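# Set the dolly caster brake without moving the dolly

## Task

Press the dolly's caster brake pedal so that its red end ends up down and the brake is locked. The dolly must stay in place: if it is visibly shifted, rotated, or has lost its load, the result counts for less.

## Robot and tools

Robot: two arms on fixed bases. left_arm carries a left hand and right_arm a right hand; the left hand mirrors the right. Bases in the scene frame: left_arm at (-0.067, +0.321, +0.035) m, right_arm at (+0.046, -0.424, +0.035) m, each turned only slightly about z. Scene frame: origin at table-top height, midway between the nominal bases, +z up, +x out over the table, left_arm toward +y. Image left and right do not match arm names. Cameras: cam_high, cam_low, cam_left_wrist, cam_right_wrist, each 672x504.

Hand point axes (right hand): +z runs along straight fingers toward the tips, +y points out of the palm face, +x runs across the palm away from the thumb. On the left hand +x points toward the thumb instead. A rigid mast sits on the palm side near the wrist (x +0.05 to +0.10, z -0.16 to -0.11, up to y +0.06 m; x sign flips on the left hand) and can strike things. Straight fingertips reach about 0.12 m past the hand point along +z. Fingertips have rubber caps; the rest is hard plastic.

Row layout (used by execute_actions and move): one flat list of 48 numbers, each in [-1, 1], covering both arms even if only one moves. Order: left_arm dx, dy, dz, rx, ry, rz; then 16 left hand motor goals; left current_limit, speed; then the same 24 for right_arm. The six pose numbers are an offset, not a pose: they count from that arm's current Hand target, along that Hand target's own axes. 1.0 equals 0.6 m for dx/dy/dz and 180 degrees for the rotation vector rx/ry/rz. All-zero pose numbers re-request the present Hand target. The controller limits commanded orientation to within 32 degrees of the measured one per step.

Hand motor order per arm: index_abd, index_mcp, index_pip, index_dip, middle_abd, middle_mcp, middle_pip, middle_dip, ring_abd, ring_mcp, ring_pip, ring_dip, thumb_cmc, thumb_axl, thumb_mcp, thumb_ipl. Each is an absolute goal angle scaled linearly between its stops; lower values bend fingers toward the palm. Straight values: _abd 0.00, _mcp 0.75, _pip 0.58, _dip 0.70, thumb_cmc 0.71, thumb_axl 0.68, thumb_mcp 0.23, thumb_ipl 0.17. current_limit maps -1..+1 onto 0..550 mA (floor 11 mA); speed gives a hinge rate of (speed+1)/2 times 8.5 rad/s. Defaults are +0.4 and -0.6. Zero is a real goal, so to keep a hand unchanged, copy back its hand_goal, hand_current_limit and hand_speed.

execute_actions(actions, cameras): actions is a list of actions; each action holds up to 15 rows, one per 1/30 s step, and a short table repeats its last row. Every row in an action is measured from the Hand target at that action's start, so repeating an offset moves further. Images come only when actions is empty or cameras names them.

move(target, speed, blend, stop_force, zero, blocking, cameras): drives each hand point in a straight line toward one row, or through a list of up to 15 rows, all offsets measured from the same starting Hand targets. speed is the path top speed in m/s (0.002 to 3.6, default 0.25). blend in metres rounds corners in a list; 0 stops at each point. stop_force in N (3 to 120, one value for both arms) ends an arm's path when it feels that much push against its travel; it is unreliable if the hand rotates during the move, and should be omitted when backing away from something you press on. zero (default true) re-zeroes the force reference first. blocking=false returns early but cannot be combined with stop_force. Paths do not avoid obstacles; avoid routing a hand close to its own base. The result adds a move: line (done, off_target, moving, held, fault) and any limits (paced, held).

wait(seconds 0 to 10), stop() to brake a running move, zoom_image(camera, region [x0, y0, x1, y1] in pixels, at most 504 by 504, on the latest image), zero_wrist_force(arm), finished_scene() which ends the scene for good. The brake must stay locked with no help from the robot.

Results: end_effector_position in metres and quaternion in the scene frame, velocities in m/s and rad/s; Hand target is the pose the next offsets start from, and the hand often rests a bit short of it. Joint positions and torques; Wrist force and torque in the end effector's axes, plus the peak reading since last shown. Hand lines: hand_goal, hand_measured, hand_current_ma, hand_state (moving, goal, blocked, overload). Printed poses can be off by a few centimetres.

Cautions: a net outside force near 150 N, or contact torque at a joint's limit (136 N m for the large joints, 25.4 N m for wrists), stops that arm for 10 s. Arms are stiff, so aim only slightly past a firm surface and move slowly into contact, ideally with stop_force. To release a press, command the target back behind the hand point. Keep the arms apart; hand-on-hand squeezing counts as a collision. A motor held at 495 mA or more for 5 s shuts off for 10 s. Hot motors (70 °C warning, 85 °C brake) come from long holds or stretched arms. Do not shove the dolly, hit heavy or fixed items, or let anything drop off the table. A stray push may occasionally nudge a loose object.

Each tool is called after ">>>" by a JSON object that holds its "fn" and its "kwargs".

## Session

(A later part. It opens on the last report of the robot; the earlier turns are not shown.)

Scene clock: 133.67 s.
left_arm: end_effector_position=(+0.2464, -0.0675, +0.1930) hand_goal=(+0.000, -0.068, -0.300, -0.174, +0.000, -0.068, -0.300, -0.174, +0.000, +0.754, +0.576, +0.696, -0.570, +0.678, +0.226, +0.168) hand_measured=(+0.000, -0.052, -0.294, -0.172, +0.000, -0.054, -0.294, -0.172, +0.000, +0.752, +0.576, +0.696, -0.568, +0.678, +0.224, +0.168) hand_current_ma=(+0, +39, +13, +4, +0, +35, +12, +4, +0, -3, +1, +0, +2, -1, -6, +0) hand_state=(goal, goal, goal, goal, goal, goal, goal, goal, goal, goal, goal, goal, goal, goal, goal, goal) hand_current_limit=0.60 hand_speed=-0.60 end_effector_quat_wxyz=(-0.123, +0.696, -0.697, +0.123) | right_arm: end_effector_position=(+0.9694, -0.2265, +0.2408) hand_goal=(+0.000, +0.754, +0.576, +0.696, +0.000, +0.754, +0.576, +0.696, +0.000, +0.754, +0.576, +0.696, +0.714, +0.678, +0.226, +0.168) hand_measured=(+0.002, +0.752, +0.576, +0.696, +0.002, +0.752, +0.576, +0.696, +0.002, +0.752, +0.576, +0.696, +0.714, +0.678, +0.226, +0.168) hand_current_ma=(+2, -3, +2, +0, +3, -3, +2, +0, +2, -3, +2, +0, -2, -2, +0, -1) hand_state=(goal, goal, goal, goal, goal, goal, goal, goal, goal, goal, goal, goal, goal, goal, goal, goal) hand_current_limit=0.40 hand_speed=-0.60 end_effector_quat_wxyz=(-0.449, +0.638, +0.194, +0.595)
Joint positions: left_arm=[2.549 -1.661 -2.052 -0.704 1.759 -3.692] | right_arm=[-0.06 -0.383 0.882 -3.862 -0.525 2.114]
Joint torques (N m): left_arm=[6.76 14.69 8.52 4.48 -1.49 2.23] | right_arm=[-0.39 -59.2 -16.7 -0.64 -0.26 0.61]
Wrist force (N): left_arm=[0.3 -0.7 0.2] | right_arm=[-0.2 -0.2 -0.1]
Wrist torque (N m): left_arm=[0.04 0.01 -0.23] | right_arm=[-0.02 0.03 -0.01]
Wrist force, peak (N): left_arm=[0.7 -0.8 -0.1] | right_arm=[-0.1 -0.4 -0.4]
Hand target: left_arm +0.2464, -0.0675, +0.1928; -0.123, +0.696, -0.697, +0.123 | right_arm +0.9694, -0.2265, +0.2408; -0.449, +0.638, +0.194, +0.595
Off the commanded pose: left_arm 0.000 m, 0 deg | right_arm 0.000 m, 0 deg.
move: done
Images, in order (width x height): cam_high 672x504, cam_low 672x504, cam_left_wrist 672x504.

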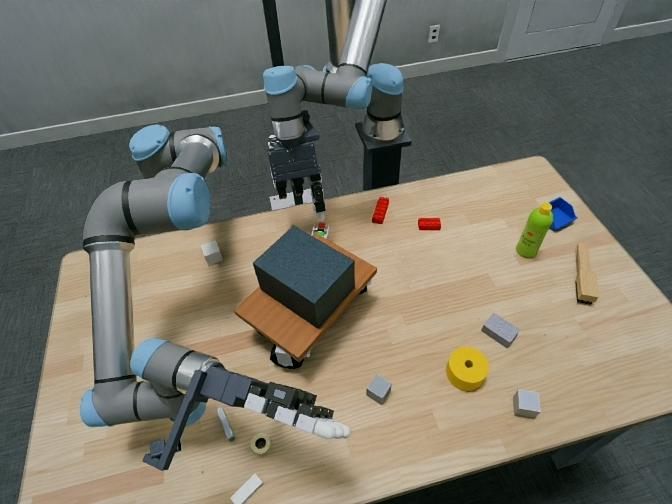

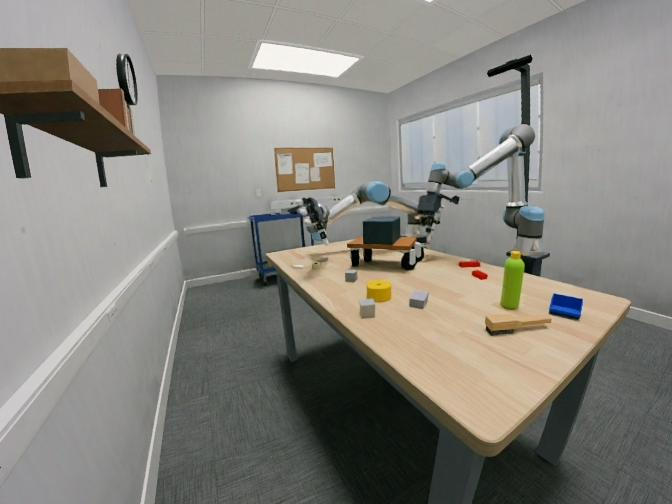

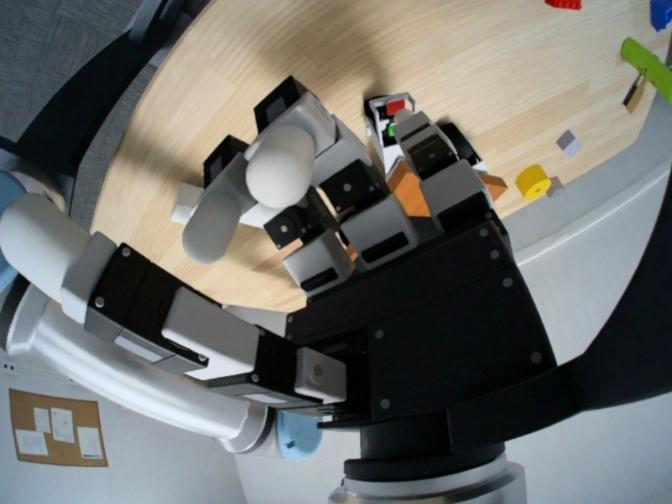

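>>> {"fn": "move", "kwargs": {"target": [[0.0033,-0.0057,0.0045,0,0,0,0,-0.068,-0.3,-0.174,0,-0.068,-0.3,-0.174,0,0.754,0.576,0.696,-0.571,0.678,0.226,0.168,0.75,-0.6,0,0,0,0,0,0,0,0.754,0.576,0.696,0,0.754,0.576,0.696,0,0.754,0.576,0.696,0.714,0.678,0.226,0.168,0.4,-0.6],[0.0033,0.0085,0.0462,0,0,0,0,-0.068,-0.3,-0.174,0,-0.068,-0.3,-0.174,0,0.754,0.576,0.696,-0.571,0.678,0.226,0.168,0.75,-0.6,0,0,0,0,0,0,0,0.754,0.576,0.696,0,0.754,0.576,0.696,0,0.754,0.576,0.696,0.714,0.678,0.226,0.168,0.4,-0.6]], "speed": [0.05,0.015], "stop_force": 4, "cameras": ["cam_high","cam_low","cam_left_wrist"]}}

>>> {"fn": "zoom_image", "kwargs": {"camera": "cam_left_wrist", "region": [350, 60, 450, 135]}}

>>> {"fn": "zoom_image", "kwargs": {"camera": "cam_high", "region": [290, 170, 350, 250]}}

>>> {"fn": "zoom_image", "kwargs": {"camera": "cam_low", "region": [400, 200, 456, 272]}}

Scene clock: 156.53 s.
left_arm: end_effector_position=(+0.2508, -0.0695, +0.1779) hand_goal=(+0.000, -0.068, -0.300, -0.174, +0.000, -0.068, -0.300, -0.174, +0.000, +0.754, +0.576, +0.696, -0.570, +0.678, +0.226, +0.168) hand_measured=(+0.000, -0.052, -0.294, -0.172, +0.000, -0.054, -0.294, -0.172, -0.002, +0.754, +0.576, +0.694, -0.568, +0.678, +0.224, +0.168) hand_current_ma=(+0, +39, +13, +4, +0, +35, +12, +4, -2, -1, +1, -3, +2, -1, -6, +0) hand_state=(goal, goal, goal, goal, goal, goal, goal, goal, goal, goal, goal, goal, goal, goal, goal, goal) hand_current_limit=0.75 hand_speed=-0.60 end_effector_quat_wxyz=(-0.123, +0.696, -0.697, +0.123) | right_arm: end_effector_position=(+0.9694, -0.2265, +0.2408) hand_goal=(+0.000, +0.754, +0.576, +0.696, +0.000, +0.754, +0.576, +0.696, +0.000, +0.754, +0.576, +0.696, +0.714, +0.678, +0.226, +0.168) hand_measured=(+0.002, +0.752, +0.576, +0.696, +0.002, +0.752, +0.576, +0.696, +0.002, +0.752, +0.576, +0.696, +0.714, +0.678, +0.226, +0.168) hand_current_ma=(+2, -3, +2, +0, +3, -3, +2, +0, +2, -3, +2, +0, -2, -2, +0, -1) hand_state=(goal, goal, goal, goal, goal, goal, goal, goal, goal, goal, goal, goal, goal, goal, goal, goal) hand_current_limit=0.40 hand_speed=-0.60 end_effector_quat_wxyz=(-0.449, +0.638, +0.194, +0.595)
Joint positions: left_arm=[2.551 -1.694 -2.061 -0.662 1.759 -3.69] | right_arm=[-0.06 -0.383 0.882 -3.862 -0.525 2.114]
Joint torques (N m): left_arm=[4.34 36.26 29.52 0.52 -1.7 0.81] | right_arm=[-0.95 -59.63 -17.11 -0.74 -0.41 0.56]
Wrist force (N): left_arm=[0.5 -0.8 -3.0] | right_arm=[0.1 -0.3 -0.1]
Wrist torque (N m): left_arm=[0.32 -0.21 -0.20] | right_arm=[-0.03 -0.02 0.01]
Wrist force, peak (N): left_arm=[0.3 -1.6 -9.6] | right_arm=[-0.3 -0.4 -0.4]
Hand target: left_arm +0.2508, -0.0695, +0.1779; -0.123, +0.696, -0.697, +0.123 (not the last commanded pose) | right_arm +0.9694, -0.2265, +0.2408; -0.449, +0.638, +0.194, +0.595
Off the commanded pose: left_arm 0.013 m, 0 deg | right_arm 0.000 m, 0 deg.
move: contact (left_arm); path passed 1 of 2 targets
Images, in order (width x height): cam_high 672x504, cam_low 672x504, cam_left_wrist 672x504.

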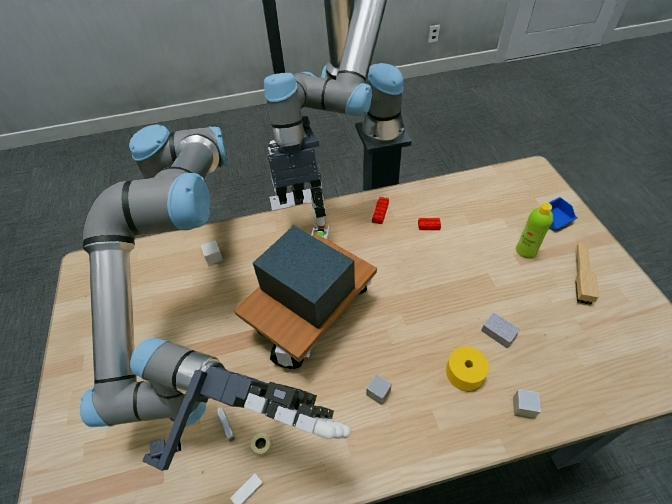

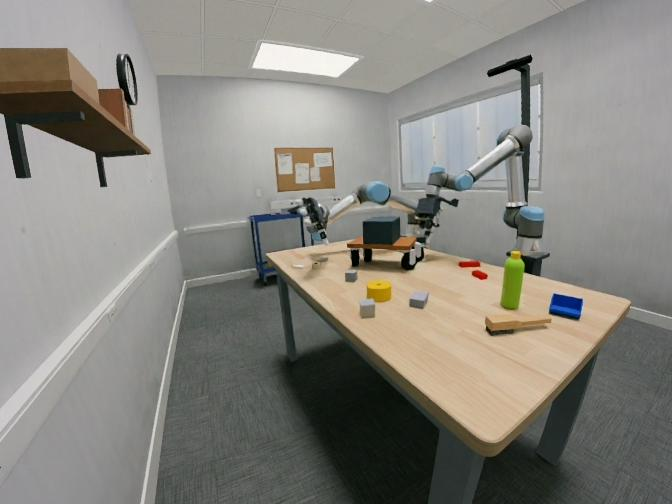

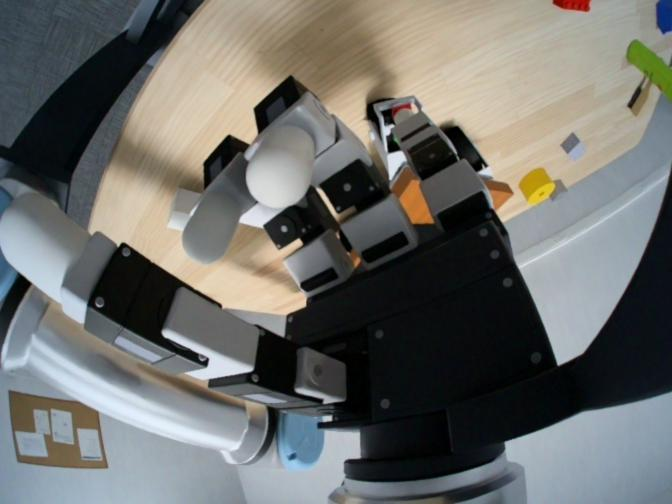

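Scaled by 5.040 from the camera's 672x504 image, which has a finer 960x720 frame.

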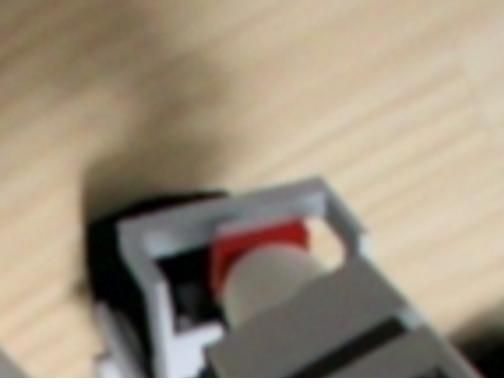

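Scaled by 6.300 from the camera's 672x504 image, which has a finer 960x720 frame.

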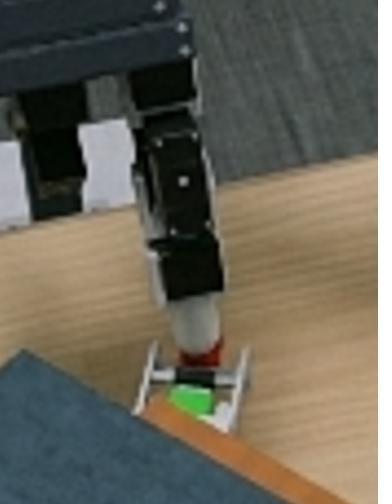

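Scaled by 7.000 from the camera's 672x504 image, which has a finer 960x720 frame.

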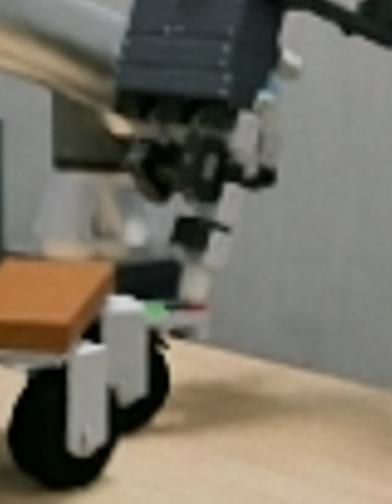

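>>> {"fn": "move", "kwargs": {"target": [-0.0033,0.0032,-0.0083,0,0,0,0,-0.068,-0.3,-0.174,0,-0.068,-0.3,-0.174,0,0.754,0.576,0.696,-0.571,0.678,0.226,0.168,0.75,-0.6,0,0,0,0,0,0,0,0.754,0.576,0.696,0,0.754,0.576,0.696,0,0.754,0.576,0.696,0.714,0.678,0.226,0.168,0.4,-0.6], "speed": 0.05}}

>>> {"fn": "move", "kwargs": {"target": [0,0.0115,0.0313,0,0,0,0,-0.068,-0.3,-0.174,0,-0.068,-0.3,-0.174,0,0.754,0.576,0.696,-0.571,0.678,0.226,0.168,0.75,-0.6,0,0,0,0,0,0,0,0.754,0.576,0.696,0,0.754,0.576,0.696,0,0.754,0.576,0.696,0.714,0.678,0.226,0.168,0.4,-0.6], "speed": 0.015, "stop_force": 15, "cameras": ["cam_high","cam_low","cam_left_wrist"]}}

>>> {"fn": "zoom_image", "kwargs": {"camera": "cam_left_wrist", "region": [350, 60, 450, 135]}}

>>> {"fn": "zoom_image", "kwargs": {"camera": "cam_high", "region": [290, 170, 350, 250]}}

>>> {"fn": "zoom_image", "kwargs": {"camera": "cam_low", "region": [400, 200, 456, 272]}}

Scene clock: 165.87 s.
left_arm: end_effector_position=(+0.2474, -0.0676, +0.1817) hand_goal=(+0.000, -0.068, -0.300, -0.174, +0.000, -0.068, -0.300, -0.174, +0.000, +0.754, +0.576, +0.696, -0.570, +0.678, +0.226, +0.168) hand_measured=(+0.000, -0.052, -0.294, -0.172, +0.000, -0.054, -0.294, -0.172, -0.002, +0.752, +0.576, +0.694, -0.568, +0.678, +0.224, +0.168) hand_current_ma=(+0, +39, +13, +4, +0, +35, +12, +4, -2, -3, +1, -3, +2, -1, -6, +0) hand_state=(goal, goal, goal, goal, goal, goal, goal, goal, goal, goal, goal, goal, goal, goal, goal, goal) hand_current_limit=0.75 hand_speed=-0.60 end_effector_quat_wxyz=(-0.123, +0.696, -0.697, +0.123) | right_arm: end_effector_position=(+0.9694, -0.2265, +0.2408) hand_goal=(+0.000, +0.754, +0.576, +0.696, +0.000, +0.754, +0.576, +0.696, +0.000, +0.754, +0.576, +0.696, +0.714, +0.678, +0.226, +0.168) hand_measured=(+0.002, +0.752, +0.576, +0.696, +0.002, +0.752, +0.576, +0.696, +0.002, +0.752, +0.576, +0.696, +0.714, +0.678, +0.226, +0.168) hand_current_ma=(+2, -3, +2, +0, +3, -3, +2, +0, +2, -3, +2, +0, -2, -2, +0, -1) hand_state=(goal, goal, goal, goal, goal, goal, goal, goal, goal, goal, goal, goal, goal, goal, goal, goal) hand_current_limit=0.40 hand_speed=-0.60 end_effector_quat_wxyz=(-0.449, +0.638, +0.194, +0.595)
Joint positions: left_arm=[2.551 -1.679 -2.065 -0.672 1.759 -3.691] | right_arm=[-0.06 -0.383 0.882 -3.862 -0.525 2.114]
Joint torques (N m): left_arm=[-7.72 38.04 8.26 1.03 1.72 -2] | right_arm=[-1.89 -59.04 -16.84 -0.76 -0.29 0.63]
Wrist force (N): left_arm=[0.3 -0.2 0.2] | right_arm=[-0.1 -0.2 0.0]
Wrist torque (N m): left_arm=[0.11 0.01 -0.22] | right_arm=[-0.02 0.00 0.00]
Wrist force, peak (N): left_arm=[0.4 -0.5 -3.4] | right_arm=[-0.1 -0.4 -0.3]
Hand target: left_arm +0.2473, -0.0675, +0.1819; -0.123, +0.696, -0.697, +0.123 | right_arm +0.9694, -0.2265, +0.2408; -0.449, +0.638, +0.194, +0.595
Off the commanded pose: left_arm 0.000 m, 0 deg | right_arm 0.000 m, 0 deg.
move: done

Scene clock: 167.73 s.
left_arm: end_effector_position=(+0.2473, -0.0675, +0.1728) hand_goal=(+0.000, -0.068, -0.300, -0.174, +0.000, -0.068, -0.300, -0.174, +0.000, +0.754, +0.576, +0.696, -0.570, +0.678, +0.226, +0.168) hand_measured=(+0.000, -0.052, -0.294, -0.172, +0.000, -0.054, -0.294, -0.172, -0.008, +0.752, +0.574, +0.692, -0.568, +0.678, +0.224, +0.168) hand_current_ma=(+0, +39, +13, +4, +0, +35, +12, +4, -12, -1, -2, -8, +2, -1, -6, +0) hand_state=(goal, goal, goal, goal, goal, goal, goal, goal, goal, goal, goal, goal, goal, goal, goal, goal) hand_current_limit=0.75 hand_speed=-0.60 end_effector_quat_wxyz=(-0.123, +0.696, -0.697, +0.123) | right_arm: end_effector_position=(+0.9694, -0.2265, +0.2408) hand_goal=(+0.000, +0.754, +0.576, +0.696, +0.000, +0.754, +0.576, +0.696, +0.000, +0.754, +0.576, +0.696, +0.714, +0.678, +0.226, +0.168) hand_measured=(+0.002, +0.752, +0.576, +0.696, +0.002, +0.752, +0.576, +0.696, +0.002, +0.752, +0.576, +0.696, +0.714, +0.678, +0.226, +0.168) hand_current_ma=(+2, -3, +2, +0, +3, -3, +2, +0, +2, -3, +2, +0, -2, -2, +0, -1) hand_state=(goal, goal, goal, goal, goal, goal, goal, goal, goal, goal, goal, goal, goal, goal, goal, goal) hand_current_limit=0.40 hand_speed=-0.60 end_effector_quat_wxyz=(-0.449, +0.638, +0.194, +0.595)
Joint positions: left_arm=[2.551 -1.693 -2.078 -0.645 1.759 -3.691] | right_arm=[-0.06 -0.383 0.882 -3.862 -0.525 2.114]
Joint torques (N m): left_arm=[-1.46 30.5 24.76 -0.39 -0.39 -1.83] | right_arm=[-1.41 -60.4 -16.12 -0.72 -0.27 0.81]
Wrist force (N): left_arm=[0.0 -1.5 -14.8] | right_arm=[-0.2 -0.3 0.0]
Wrist torque (N m): left_arm=[1.20 -1.07 -0.18] | right_arm=[-0.05 0.03 -0.02]
Wrist force, peak (N): left_arm=[-0.1 -1.6 -18.8] | right_arm=[0.0 -0.5 -0.4]
Hand target: left_arm +0.2473, -0.0675, +0.1728; -0.123, +0.696, -0.697, +0.123 (not the last commanded pose) | right_arm +0.9694, -0.2265, +0.2408; -0.449, +0.638, +0.194, +0.595
Off the commanded pose: left_arm 0.011 m, 0 deg | right_arm 0.000 m, 0 deg.
move: contact (left_arm)
Images, in order (width x height): cam_high 672x504, cam_low 672x504, cam_left_wrist 672x504.

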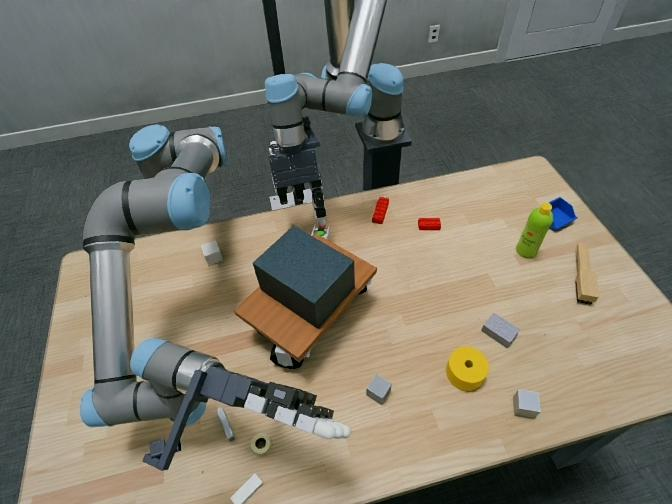

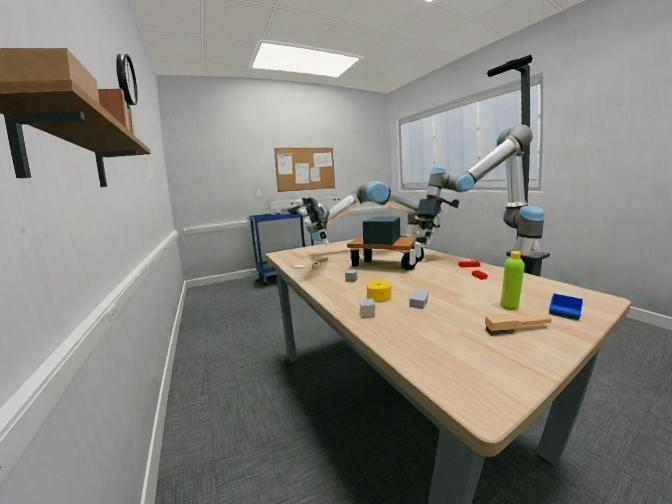

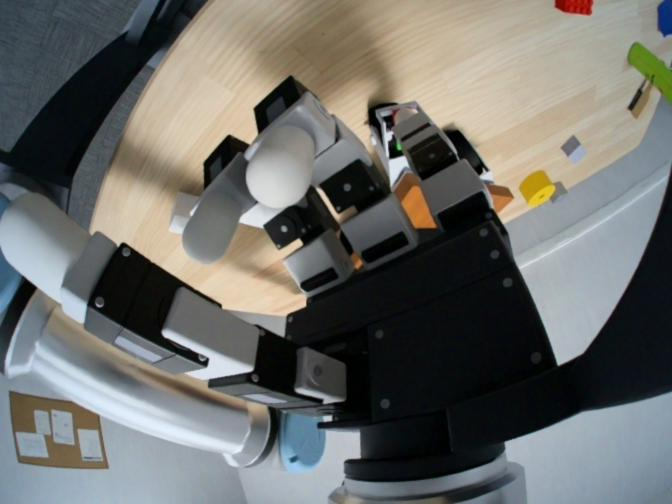

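Scaled by 5.040 from the camera's 672x504 image, which has a finer 960x720 frame.

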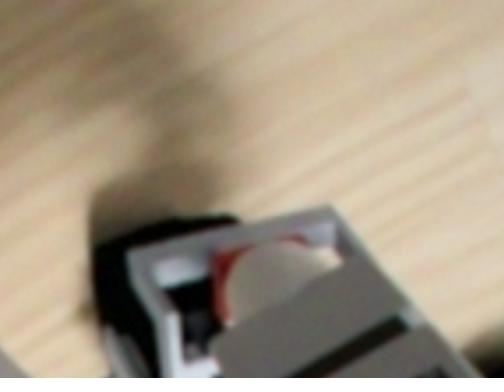

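Scaled by 6.300 from the camera's 672x504 image, which has a finer 960x720 frame.

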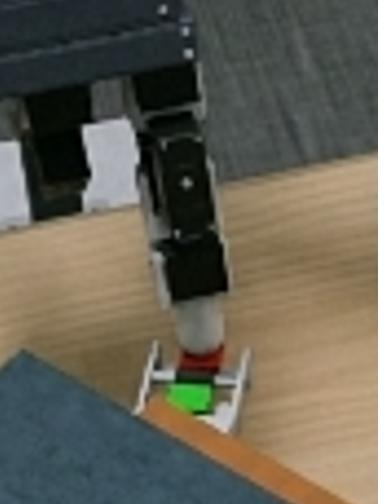

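Scaled by 7.000 from the camera's 672x504 image, which has a finer 960x720 frame.

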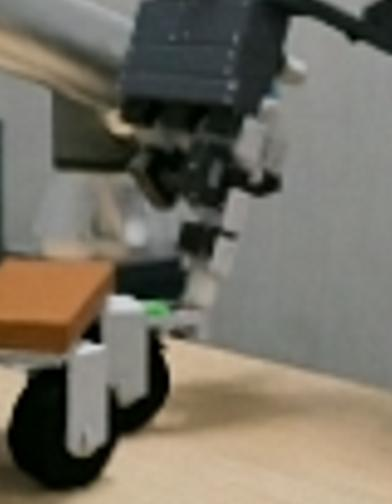

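>>> {"fn": "move", "kwargs": {"target": [0,0.0057,0.0157,0,0,0,0,-0.068,-0.3,-0.174,0,-0.068,-0.3,-0.174,0,0.754,0.576,0.696,-0.571,0.678,0.226,0.168,0.75,-0.6,0,0,0,0,0,0,0,0.754,0.576,0.696,0,0.754,0.576,0.696,0,0.754,0.576,0.696,0.714,0.678,0.226,0.168,0.4,-0.6], "speed": 0.012, "stop_force": 12}}

>>> {"fn": "move", "kwargs": {"target": [0,-0.0142,-0.0391,0,0,0,0,-0.068,-0.3,-0.174,0,-0.068,-0.3,-0.174,0,0.754,0.576,0.696,-0.571,0.678,0.226,0.168,0.75,-0.6,0,0,0,0,0,0,0,0.754,0.576,0.696,0,0.754,0.576,0.696,0,0.754,0.576,0.696,0.714,0.678,0.226,0.168,0.4,-0.6], "speed": 0.1, "cameras": ["cam_high","cam_low","cam_left_wrist"]}}

>>> {"fn": "zoom_image", "kwargs": {"camera": "cam_left_wrist", "region": [350, 60, 450, 135]}}

>>> {"fn": "zoom_image", "kwargs": {"camera": "cam_high", "region": [290, 170, 350, 250]}}

>>> {"fn": "zoom_image", "kwargs": {"camera": "cam_low", "region": [400, 200, 456, 272]}}

Scene clock: 174.33 s.
left_arm: end_effector_position=(+0.2474, -0.0675, +0.1711) hand_goal=(+0.000, -0.068, -0.300, -0.174, +0.000, -0.068, -0.300, -0.174, +0.000, +0.754, +0.576, +0.696, -0.570, +0.678, +0.226, +0.168) hand_measured=(+0.000, -0.052, -0.294, -0.172, +0.000, -0.054, -0.294, -0.172, -0.016, +0.756, +0.574, +0.688, -0.568, +0.678, +0.224, +0.168) hand_current_ma=(+0, +39, +13, +4, +0, +35, +12, +4, -33, +4, -2, -15, +2, -1, -6, +0) hand_state=(goal, goal, goal, goal, goal, goal, goal, goal, goal, goal, goal, goal, goal, goal, goal, goal) hand_current_limit=0.75 hand_speed=-0.60 end_effector_quat_wxyz=(-0.123, +0.696, -0.697, +0.123) | right_arm: end_effector_position=(+0.9694, -0.2265, +0.2408) hand_goal=(+0.000, +0.754, +0.576, +0.696, +0.000, +0.754, +0.576, +0.696, +0.000, +0.754, +0.576, +0.696, +0.714, +0.678, +0.226, +0.168) hand_measured=(+0.002, +0.752, +0.576, +0.696, +0.002, +0.752, +0.576, +0.696, +0.002, +0.752, +0.576, +0.696, +0.714, +0.678, +0.226, +0.168) hand_current_ma=(+2, -3, +2, +0, +3, -3, +2, +0, +2, -3, +2, +0, -2, -2, +0, -1) hand_state=(goal, goal, goal, goal, goal, goal, goal, goal, goal, goal, goal, goal, goal, goal, goal, goal) hand_current_limit=0.40 hand_speed=-0.60 end_effector_quat_wxyz=(-0.449, +0.638, +0.194, +0.595)
Joint positions: left_arm=[2.551 -1.696 -2.08 -0.64 1.759 -3.691] | right_arm=[-0.06 -0.383 0.882 -3.862 -0.525 2.114]
Joint torques (N m): left_arm=[7.03 24.53 21.37 -1.23 -0.44 -0.86] | right_arm=[-0.77 -60.86 -15.96 -0.73 -0.19 0.81]
Wrist force (N): left_arm=[0.1 -1.5 -25.1] | right_arm=[0.0 -0.1 0.0]
Wrist torque (N m): left_arm=[2.06 -1.87 -0.14] | right_arm=[-0.02 0.01 0.00]
Wrist force, peak (N): left_arm=[-0.3 -1.8 -30.0] | right_arm=[-0.1 -0.5 -0.2]
Hand target: left_arm +0.2474, -0.0675, +0.1711; -0.123, +0.696, -0.697, +0.123 (not the last commanded pose) | right_arm +0.9694, -0.2265, +0.2408; -0.449, +0.638, +0.194, +0.595
Off the commanded pose: left_arm 0.008 m, 0 deg | right_arm 0.000 m, 0 deg.
move: contact (left_arm)

Scene clock: 175.37 s.
left_arm: end_effector_position=(+0.2473, -0.0675, +0.1960) hand_goal=(+0.000, -0.068, -0.300, -0.174, +0.000, -0.068, -0.300, -0.174, +0.000, +0.754, +0.576, +0.696, -0.570, +0.678, +0.226, +0.168) hand_measured=(+0.000, -0.052, -0.294, -0.172, +0.000, -0.054, -0.294, -0.172, -0.004, +0.752, +0.576, +0.692, -0.568, +0.678, +0.224, +0.168) hand_current_ma=(+0, +39, +13, +4, +0, +35, +12, +4, -4, -3, -1, -5, +2, -1, -6, +0) hand_state=(goal, goal, goal, goal, goal, goal, goal, goal, goal, goal, goal, goal, goal, goal, goal, goal) hand_current_limit=0.75 hand_speed=-0.60 end_effector_quat_wxyz=(-0.123, +0.696, -0.697, +0.123) | right_arm: end_effector_position=(+0.9694, -0.2265, +0.2408) hand_goal=(+0.000, +0.754, +0.576, +0.696, +0.000, +0.754, +0.576, +0.696, +0.000, +0.754, +0.576, +0.696, +0.714, +0.678, +0.226, +0.168) hand_measured=(+0.002, +0.752, +0.576, +0.696, +0.002, +0.752, +0.576, +0.696, +0.002, +0.752, +0.576, +0.696, +0.714, +0.678, +0.226, +0.168) hand_current_ma=(+2, -3, +2, +0, +3, -3, +2, +0, +2, -3, +2, +0, -2, -2, +0, -1) hand_state=(goal, goal, goal, goal, goal, goal, goal, goal, goal, goal, goal, goal, goal, goal, goal, goal) hand_current_limit=0.40 hand_speed=-0.60 end_effector_quat_wxyz=(-0.449, +0.638, +0.194, +0.595)
Joint positions: left_arm=[2.551 -1.658 -2.046 -0.712 1.759 -3.691] | right_arm=[-0.06 -0.383 0.882 -3.862 -0.525 2.114]
Joint torques (N m): left_arm=[-3.72 37.67 30.93 0.66 -0.97 -1.5] | right_arm=[-0.82 -58.65 -16.19 -0.8 -0.36 0.81]
Wrist force (N): left_arm=[0.4 -0.4 0.0] | right_arm=[-0.1 -0.3 -0.1]
Wrist torque (N m): left_arm=[0.09 0.01 -0.21] | right_arm=[-0.03 0.00 0.00]
Wrist force, peak (N): left_arm=[-0.4 -1.6 -25.1] | right_arm=[-0.2 -0.4 -0.3]
Hand target: left_arm +0.2473, -0.0675, +0.1961; -0.123, +0.696, -0.697, +0.123 | right_arm +0.9694, -0.2265, +0.2408; -0.449, +0.638, +0.194, +0.595
Off the commanded pose: left_arm 0.000 m, 0 deg | right_arm 0.000 m, 0 deg.
move: done
Images, in order (width x height): cam_high 672x504, cam_low 672x504, cam_left_wrist 672x504.

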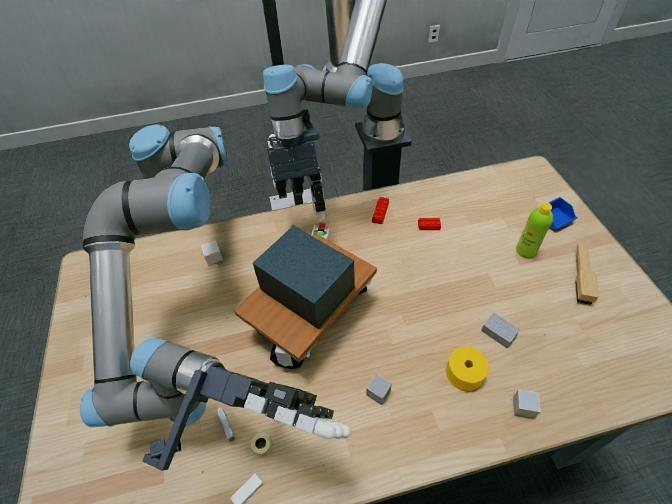

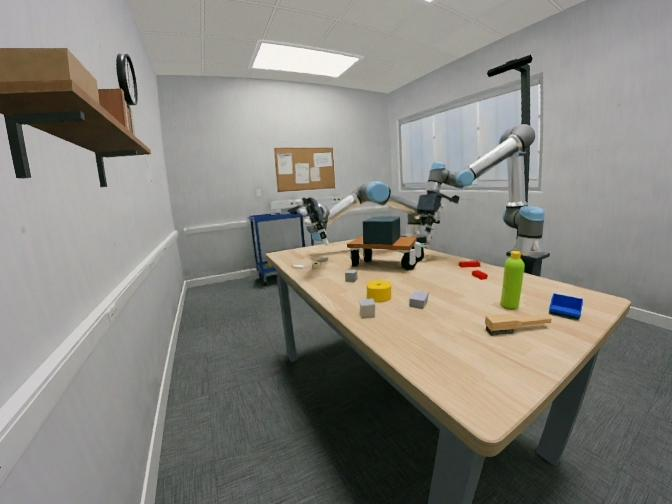

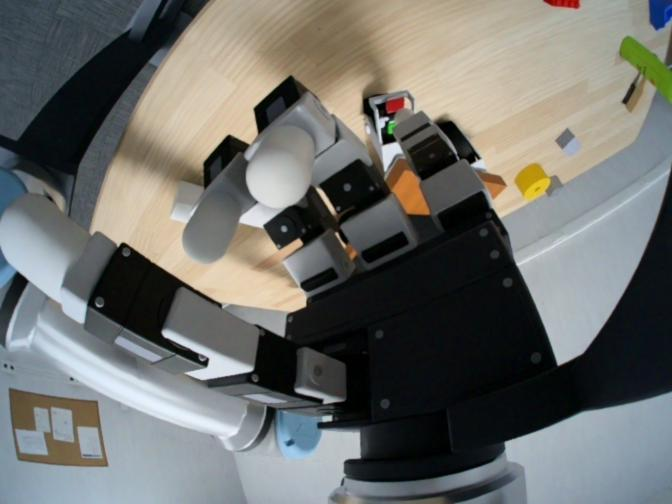

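Scaled by 5.040 from the camera's 672x504 image, which has a finer 960x720 frame.

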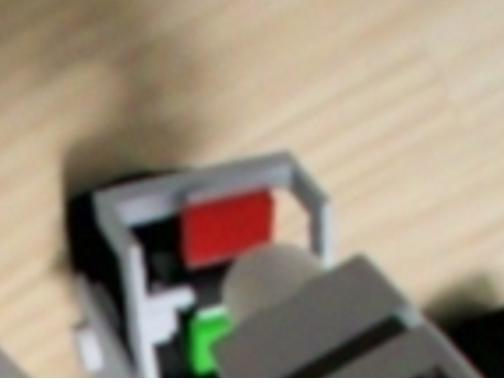

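Scaled by 6.300 from the camera's 672x504 image, which has a finer 960x720 frame.

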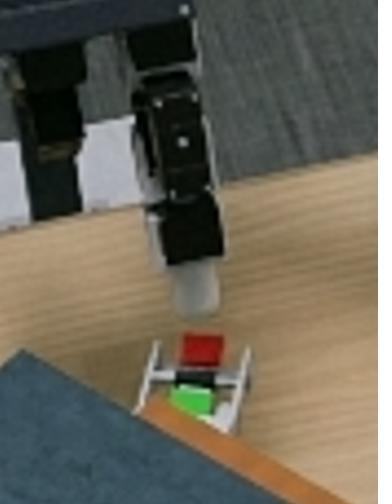

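Scaled by 7.000 from the camera's 672x504 image, which has a finer 960x720 frame.

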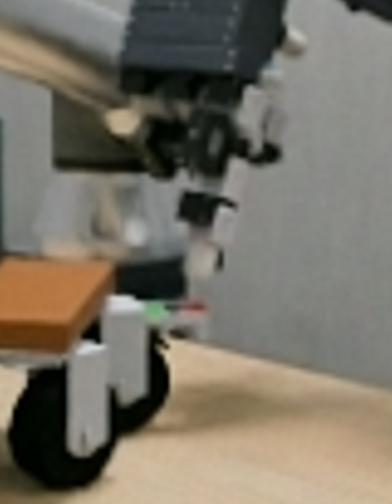

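>>> {"fn": "move", "kwargs": {"target": [-0.0017,0.0111,0.0318,0,0,0,0,-0.068,-0.3,-0.174,0,-0.068,-0.3,-0.174,0,0.754,0.576,0.696,-0.571,0.678,0.226,0.168,0.75,-0.6,0,0,0,0,0,0,0,0.754,0.576,0.696,0,0.754,0.576,0.696,0,0.754,0.576,0.696,0.714,0.678,0.226,0.168,0.4,-0.6], "speed": 0.05}}

>>> {"fn": "move", "kwargs": {"target": [0,0.0086,0.0235,0,0,0,0,-0.068,-0.3,-0.174,0,-0.068,-0.3,-0.174,0,0.754,0.576,0.696,-0.571,0.678,0.226,0.168,0.75,-0.6,0,0,0,0,0,0,0,0.754,0.576,0.696,0,0.754,0.576,0.696,0,0.754,0.576,0.696,0.714,0.678,0.226,0.168,0.4,-0.6], "speed": 0.012, "stop_force": 42, "cameras": ["cam_high","cam_low","cam_left_wrist"]}}

>>> {"fn": "zoom_image", "kwargs": {"camera": "cam_left_wrist", "region": [350, 60, 450, 135]}}

>>> {"fn": "zoom_image", "kwargs": {"camera": "cam_high", "region": [290, 170, 350, 250]}}

>>> {"fn": "zoom_image", "kwargs": {"camera": "cam_low", "region": [400, 200, 456, 272]}}

Scene clock: 211.43 s.
left_arm: end_effector_position=(+0.2476, -0.0665, +0.1760) hand_goal=(+0.000, -0.068, -0.300, -0.174, +0.000, -0.068, -0.300, -0.174, +0.000, +0.754, +0.576, +0.696, -0.570, +0.678, +0.226, +0.168) hand_measured=(+0.000, -0.052, -0.294, -0.172, +0.000, -0.054, -0.294, -0.172, -0.004, +0.750, +0.574, +0.692, -0.568, +0.678, +0.224, +0.168) hand_current_ma=(+0, +39, +13, +4, +0, +35, +12, +4, -6, -8, -2, -5, +2, -1, -6, +0) hand_state=(goal, goal, goal, goal, goal, goal, goal, goal, goal, goal, goal, goal, goal, goal, goal, goal) hand_current_limit=0.75 hand_speed=-0.60 end_effector_quat_wxyz=(-0.123, +0.696, -0.697, +0.123) | right_arm: end_effector_position=(+0.9694, -0.2265, +0.2408) hand_goal=(+0.000, +0.754, +0.576, +0.696, +0.000, +0.754, +0.576, +0.696, +0.000, +0.754, +0.576, +0.696, +0.714, +0.678, +0.226, +0.168) hand_measured=(+0.002, +0.752, +0.576, +0.696, +0.002, +0.752, +0.576, +0.696, +0.002, +0.752, +0.576, +0.696, +0.714, +0.678, +0.226, +0.168) hand_current_ma=(+2, -3, +2, +0, +3, -3, +2, +0, +2, -3, +2, +0, -2, -2, +0, -1) hand_state=(goal, goal, goal, goal, goal, goal, goal, goal, goal, goal, goal, goal, goal, goal, goal, goal) hand_current_limit=0.40 hand_speed=-0.60 end_effector_quat_wxyz=(-0.449, +0.638, +0.194, +0.595)
Joint positions: left_arm=[2.553 -1.687 -2.075 -0.654 1.758 -3.689] | right_arm=[-0.06 -0.383 0.882 -3.862 -0.525 2.114]
Joint torques (N m): left_arm=[6.48 12.79 7.23 4.53 -1.74 2.09] | right_arm=[-1.84 -59.92 -16.24 -0.76 -0.39 0.93]
Wrist force (N): left_arm=[0.2 -0.6 -4.3] | right_arm=[0.0 -0.3 -0.1]
Wrist torque (N m): left_arm=[0.42 -0.32 -0.23] | right_arm=[-0.04 0.00 0.00]
Wrist force, peak (N): left_arm=[0.3 -0.8 -8.1] | right_arm=[-0.5 -0.4 -0.2]
Hand target: left_arm +0.2476, -0.0665, +0.1759; -0.123, +0.696, -0.697, +0.123 | right_arm +0.9694, -0.2265, +0.2408; -0.449, +0.638, +0.194, +0.595
Off the commanded pose: left_arm 0.000 m, 0 deg | right_arm 0.000 m, 0 deg.
move: done

Scene clock: 213.57 s.
left_arm: end_effector_position=(+0.2476, -0.0665, +0.1661) hand_goal=(+0.000, -0.068, -0.300, -0.174, +0.000, -0.068, -0.300, -0.174, +0.000, +0.754, +0.576, +0.696, -0.570, +0.678, +0.226, +0.168) hand_measured=(+0.000, -0.052, -0.294, -0.172, +0.000, -0.054, -0.294, -0.172, -0.040, +0.762, +0.578, +0.688, -0.568, +0.678, +0.222, +0.168) hand_current_ma=(+0, +38, +12, +4, +0, +35, +12, +4, -97, +18, +4, -14, +2, -1, -6, +0) hand_state=(goal, goal, goal, goal, goal, goal, goal, goal, blocked, goal, goal, goal, goal, goal, goal, goal) hand_current_limit=0.75 hand_speed=-0.60 end_effector_quat_wxyz=(-0.123, +0.696, -0.697, +0.123) | right_arm: end_effector_position=(+0.9694, -0.2265, +0.2408) hand_goal=(+0.000, +0.754, +0.576, +0.696, +0.000, +0.754, +0.576, +0.696, +0.000, +0.754, +0.576, +0.696, +0.714, +0.678, +0.226, +0.168) hand_measured=(+0.002, +0.752, +0.576, +0.696, +0.002, +0.752, +0.576, +0.696, +0.002, +0.752, +0.576, +0.696, +0.714, +0.678, +0.226, +0.168) hand_current_ma=(+2, -3, +2, +0, +3, -3, +2, +0, +2, -3, +2, +0, -2, -2, +0, -1) hand_state=(goal, goal, goal, goal, goal, goal, goal, goal, goal, goal, goal, goal, goal, goal, goal, goal) hand_current_limit=0.40 hand_speed=-0.60 end_effector_quat_wxyz=(-0.449, +0.638, +0.194, +0.595)
Joint positions: left_arm=[2.553 -1.702 -2.088 -0.625 1.758 -3.689] | right_arm=[-0.06 -0.383 0.882 -3.862 -0.525 2.114]
Joint torques (N m): left_arm=[5.24 14.14 15.67 -2.65 -1.41 1.5] | right_arm=[-1.55 -59.29 -17.29 -0.83 -0.3 0.92]
Wrist force (N): left_arm=[-0.1 -1.5 -45.8] | right_arm=[-0.1 -0.3 -0.1]
Wrist torque (N m): left_arm=[3.67 -3.36 -0.17] | right_arm=[-0.03 0.02 -0.01]
Wrist force, peak (N): left_arm=[-0.4 -1.6 -52.3] | right_arm=[-0.3 -0.5 0.0]
Hand target: left_arm +0.2476, -0.0665, +0.1661; -0.123, +0.696, -0.697, +0.123 (not the last commanded pose) | right_arm +0.9694, -0.2265, +0.2408; -0.449, +0.638, +0.194, +0.595
Off the commanded pose: left_arm 0.005 m, 0 deg | right_arm 0.000 m, 0 deg.
move: contact (left_arm)
Images, in order (width x height): cam_high 672x504, cam_low 672x504, cam_left_wrist 672x504.

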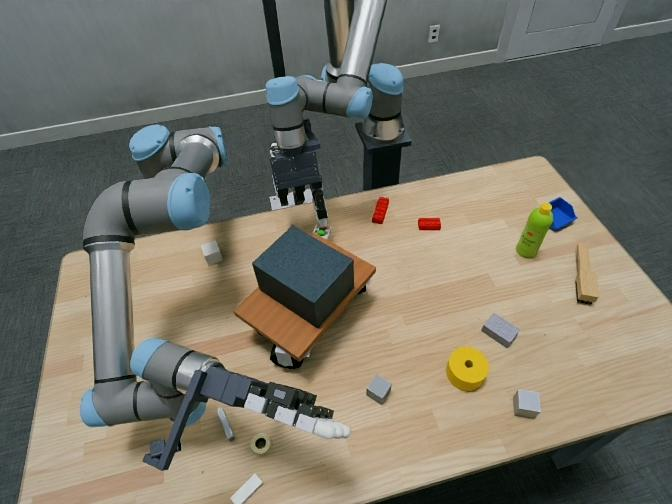

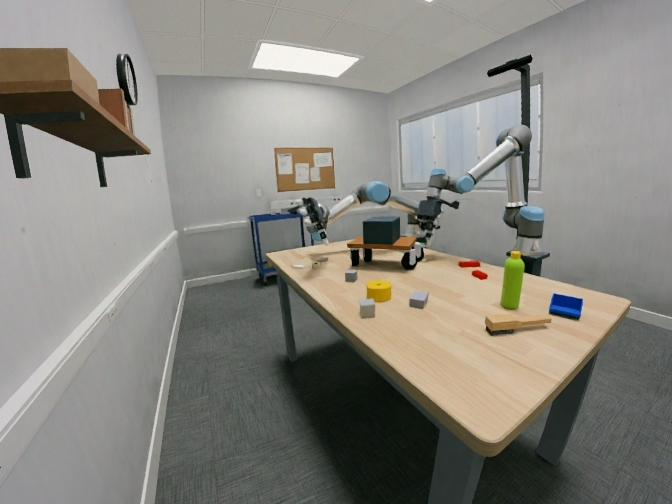

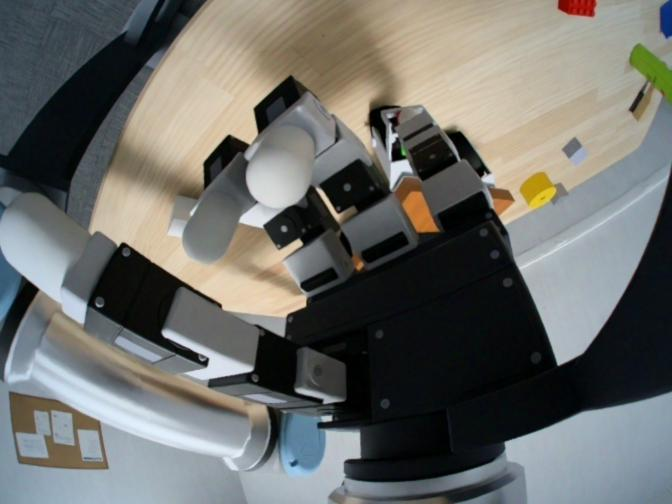

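Scaled by 5.040 from the camera's 672x504 image, which has a finer 960x720 frame.

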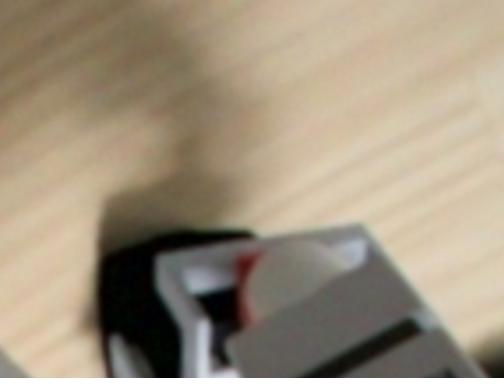

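Scaled by 6.300 from the camera's 672x504 image, which has a finer 960x720 frame.

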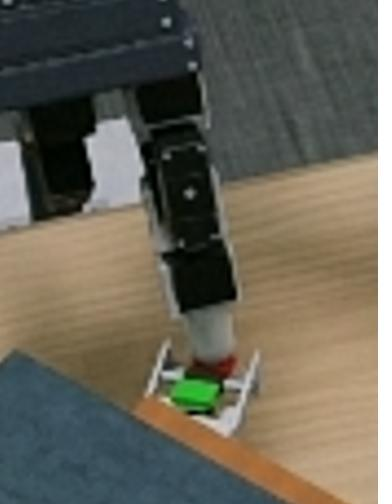

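Scaled by 7.000 from the camera's 672x504 image, which has a finer 960x720 frame.

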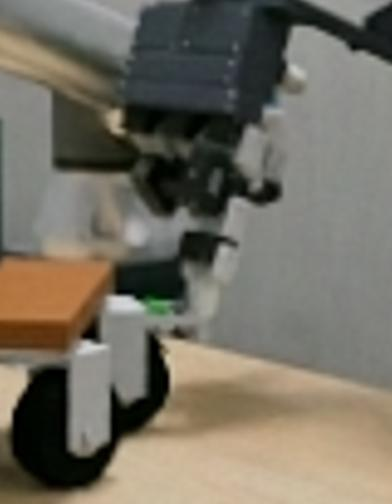

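>>> {"fn": "move", "kwargs": {"target": [0,-0.02,-0.055,0,0,0,0,-0.068,-0.3,-0.174,0,-0.068,-0.3,-0.174,0,0.754,0.576,0.696,-0.571,0.678,0.226,0.168,0.75,-0.6,0,0,0,0,0,0,0,0.754,0.576,0.696,0,0.754,0.576,0.696,0,0.754,0.576,0.696,0.714,0.678,0.226,0.168,0.4,-0.6], "speed": 0.08, "cameras": ["cam_high","cam_low","cam_left_wrist"]}}

>>> {"fn": "zoom_image", "kwargs": {"camera": "cam_left_wrist", "region": [350, 60, 450, 135]}}

>>> {"fn": "zoom_image", "kwargs": {"camera": "cam_high", "region": [290, 170, 350, 250]}}

>>> {"fn": "zoom_image", "kwargs": {"camera": "cam_low", "region": [400, 200, 456, 272]}}

>>> {"fn": "zoom_image", "kwargs": {"camera": "cam_high", "region": [220, 200, 400, 380]}}

Scene clock: 222.60 s.
left_arm: end_effector_position=(+0.2476, -0.0665, +0.2011) hand_goal=(+0.000, -0.068, -0.300, -0.174, +0.000, -0.068, -0.300, -0.174, +0.000, +0.754, +0.576, +0.696, -0.570, +0.678, +0.226, +0.168) hand_measured=(+0.000, -0.052, -0.294, -0.172, +0.000, -0.054, -0.294, -0.172, -0.004, +0.752, +0.578, +0.692, -0.568, +0.678, +0.222, +0.168) hand_current_ma=(+0, +38, +12, +4, +0, +35, +12, +4, -4, -3, +2, -5, +2, -1, -6, +0) hand_state=(goal, goal, goal, goal, goal, goal, goal, goal, goal, goal, goal, goal, goal, goal, goal, goal) hand_current_limit=0.75 hand_speed=-0.60 end_effector_quat_wxyz=(-0.123, +0.696, -0.697, +0.123) end_effector_velocity=(+0.000, +0.000, +0.001) end_effector_angular_velocity=(+0.001, +0.001, -0.001) | right_arm: end_effector_position=(+0.9694, -0.2265, +0.2408) hand_goal=(+0.000, +0.754, +0.576, +0.696, +0.000, +0.754, +0.576, +0.696, +0.000, +0.754, +0.576, +0.696, +0.714, +0.678, +0.226, +0.168) hand_measured=(+0.002, +0.752, +0.576, +0.696, +0.002, +0.752, +0.576, +0.696, +0.002, +0.752, +0.576, +0.696, +0.714, +0.678, +0.226, +0.168) hand_current_ma=(+2, -3, +2, +0, +3, -3, +2, +0, +2, -3, +2, +0, -2, -2, +0, -1) hand_state=(goal, goal, goal, goal, goal, goal, goal, goal, goal, goal, goal, goal, goal, goal, goal, goal) hand_current_limit=0.40 hand_speed=-0.60 end_effector_quat_wxyz=(-0.449, +0.638, +0.194, +0.595)
Joint positions: left_arm=[2.553 -1.65 -2.04 -0.725 1.758 -3.689] | right_arm=[-0.06 -0.383 0.882 -3.862 -0.525 2.114]
Joint velocities: left_arm=[0 0.002 0.002 -0.005 0 0.001] | right_arm=[within noise]
Joint torques (N m): left_arm=[-6.09 38.14 30.94 0.96 1.07 1.25] | right_arm=[-2.63 -60.2 -16.23 -0.72 -0.2 1.09]
Wrist force (N): left_arm=[0.5 -0.4 0.3] | right_arm=[-0.3 0.1 -0.2]
Wrist torque (N m): left_arm=[0.06 0.00 -0.23] | right_arm=[0.02 0.05 -0.03]
Wrist force, peak (N): left_arm=[-0.1 -1.5 -45.7] | right_arm=[-0.4 -0.4 0.2]
Hand target: left_arm +0.2476, -0.0665, +0.2012; -0.123, +0.696, -0.697, +0.123 | right_arm +0.9694, -0.2265, +0.2408; -0.449, +0.638, +0.194, +0.595
Off the commanded pose: left_arm 0.000 m, 0 deg | right_arm 0.000 m, 0 deg.
move: done
Images, in order (width x height): cam_high 672x504, cam_low 672x504, cam_left_wrist 672x504.

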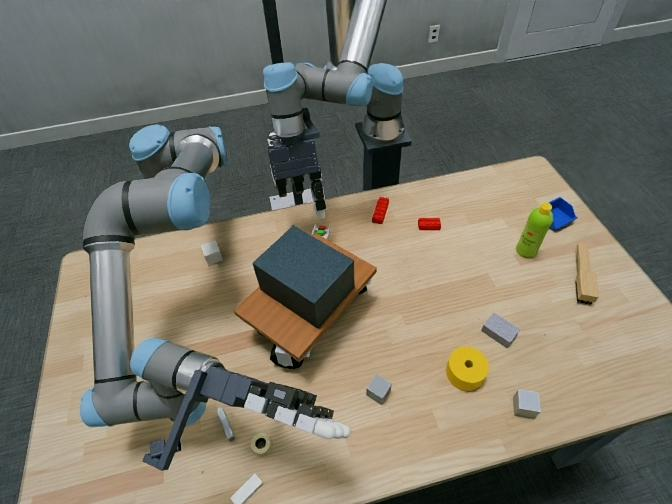

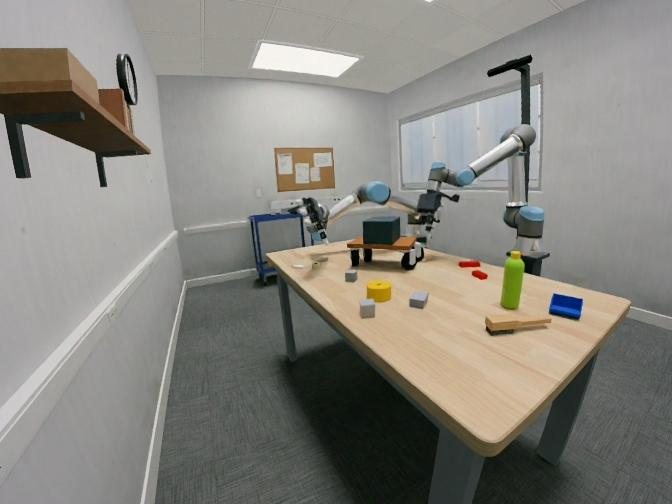

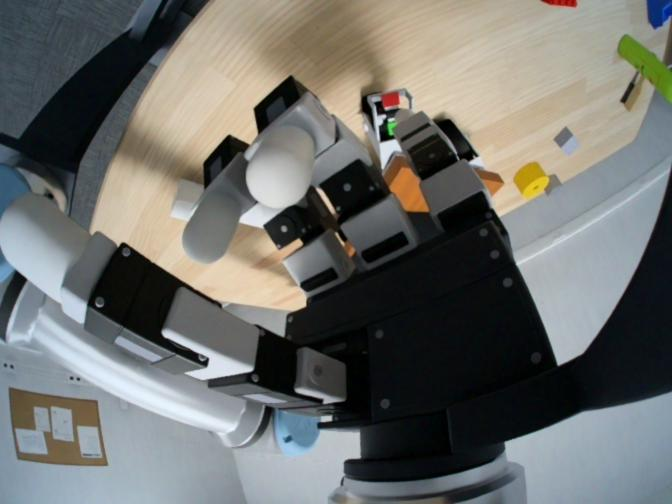

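Scaled by 5.040 from the camera's 672x504 image, which has a finer 960x720 frame.

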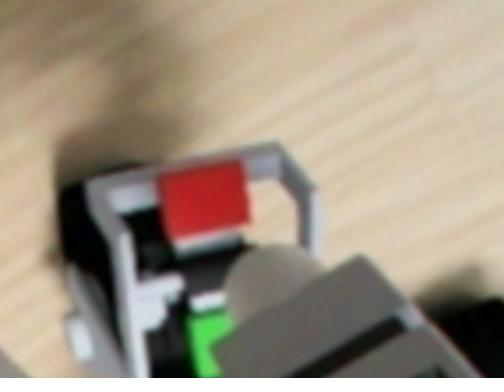

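Scaled by 6.300 from the camera's 672x504 image, which has a finer 960x720 frame.

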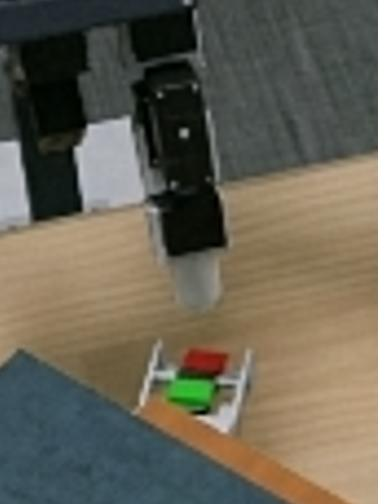

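Scaled by 7.000 from the camera's 672x504 image, which has a finer 960x720 frame.

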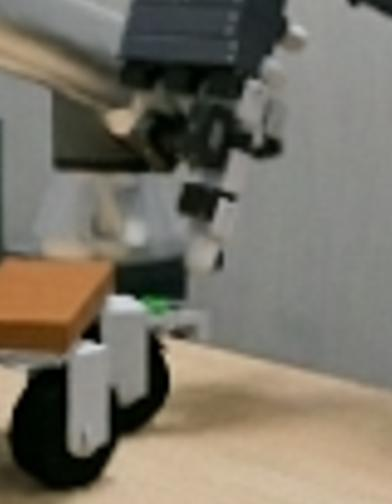

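Scaled by 2.800 from the camera's 672x504 image, which has a finer 960x720 frame.

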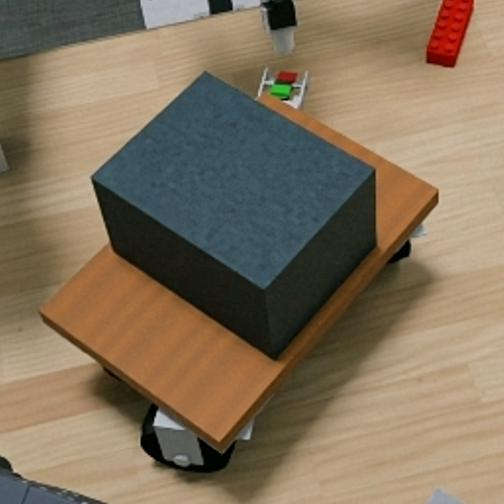

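>>> {"fn": "finished_scene", "kwargs": {}}

The scene is finished: the task was done.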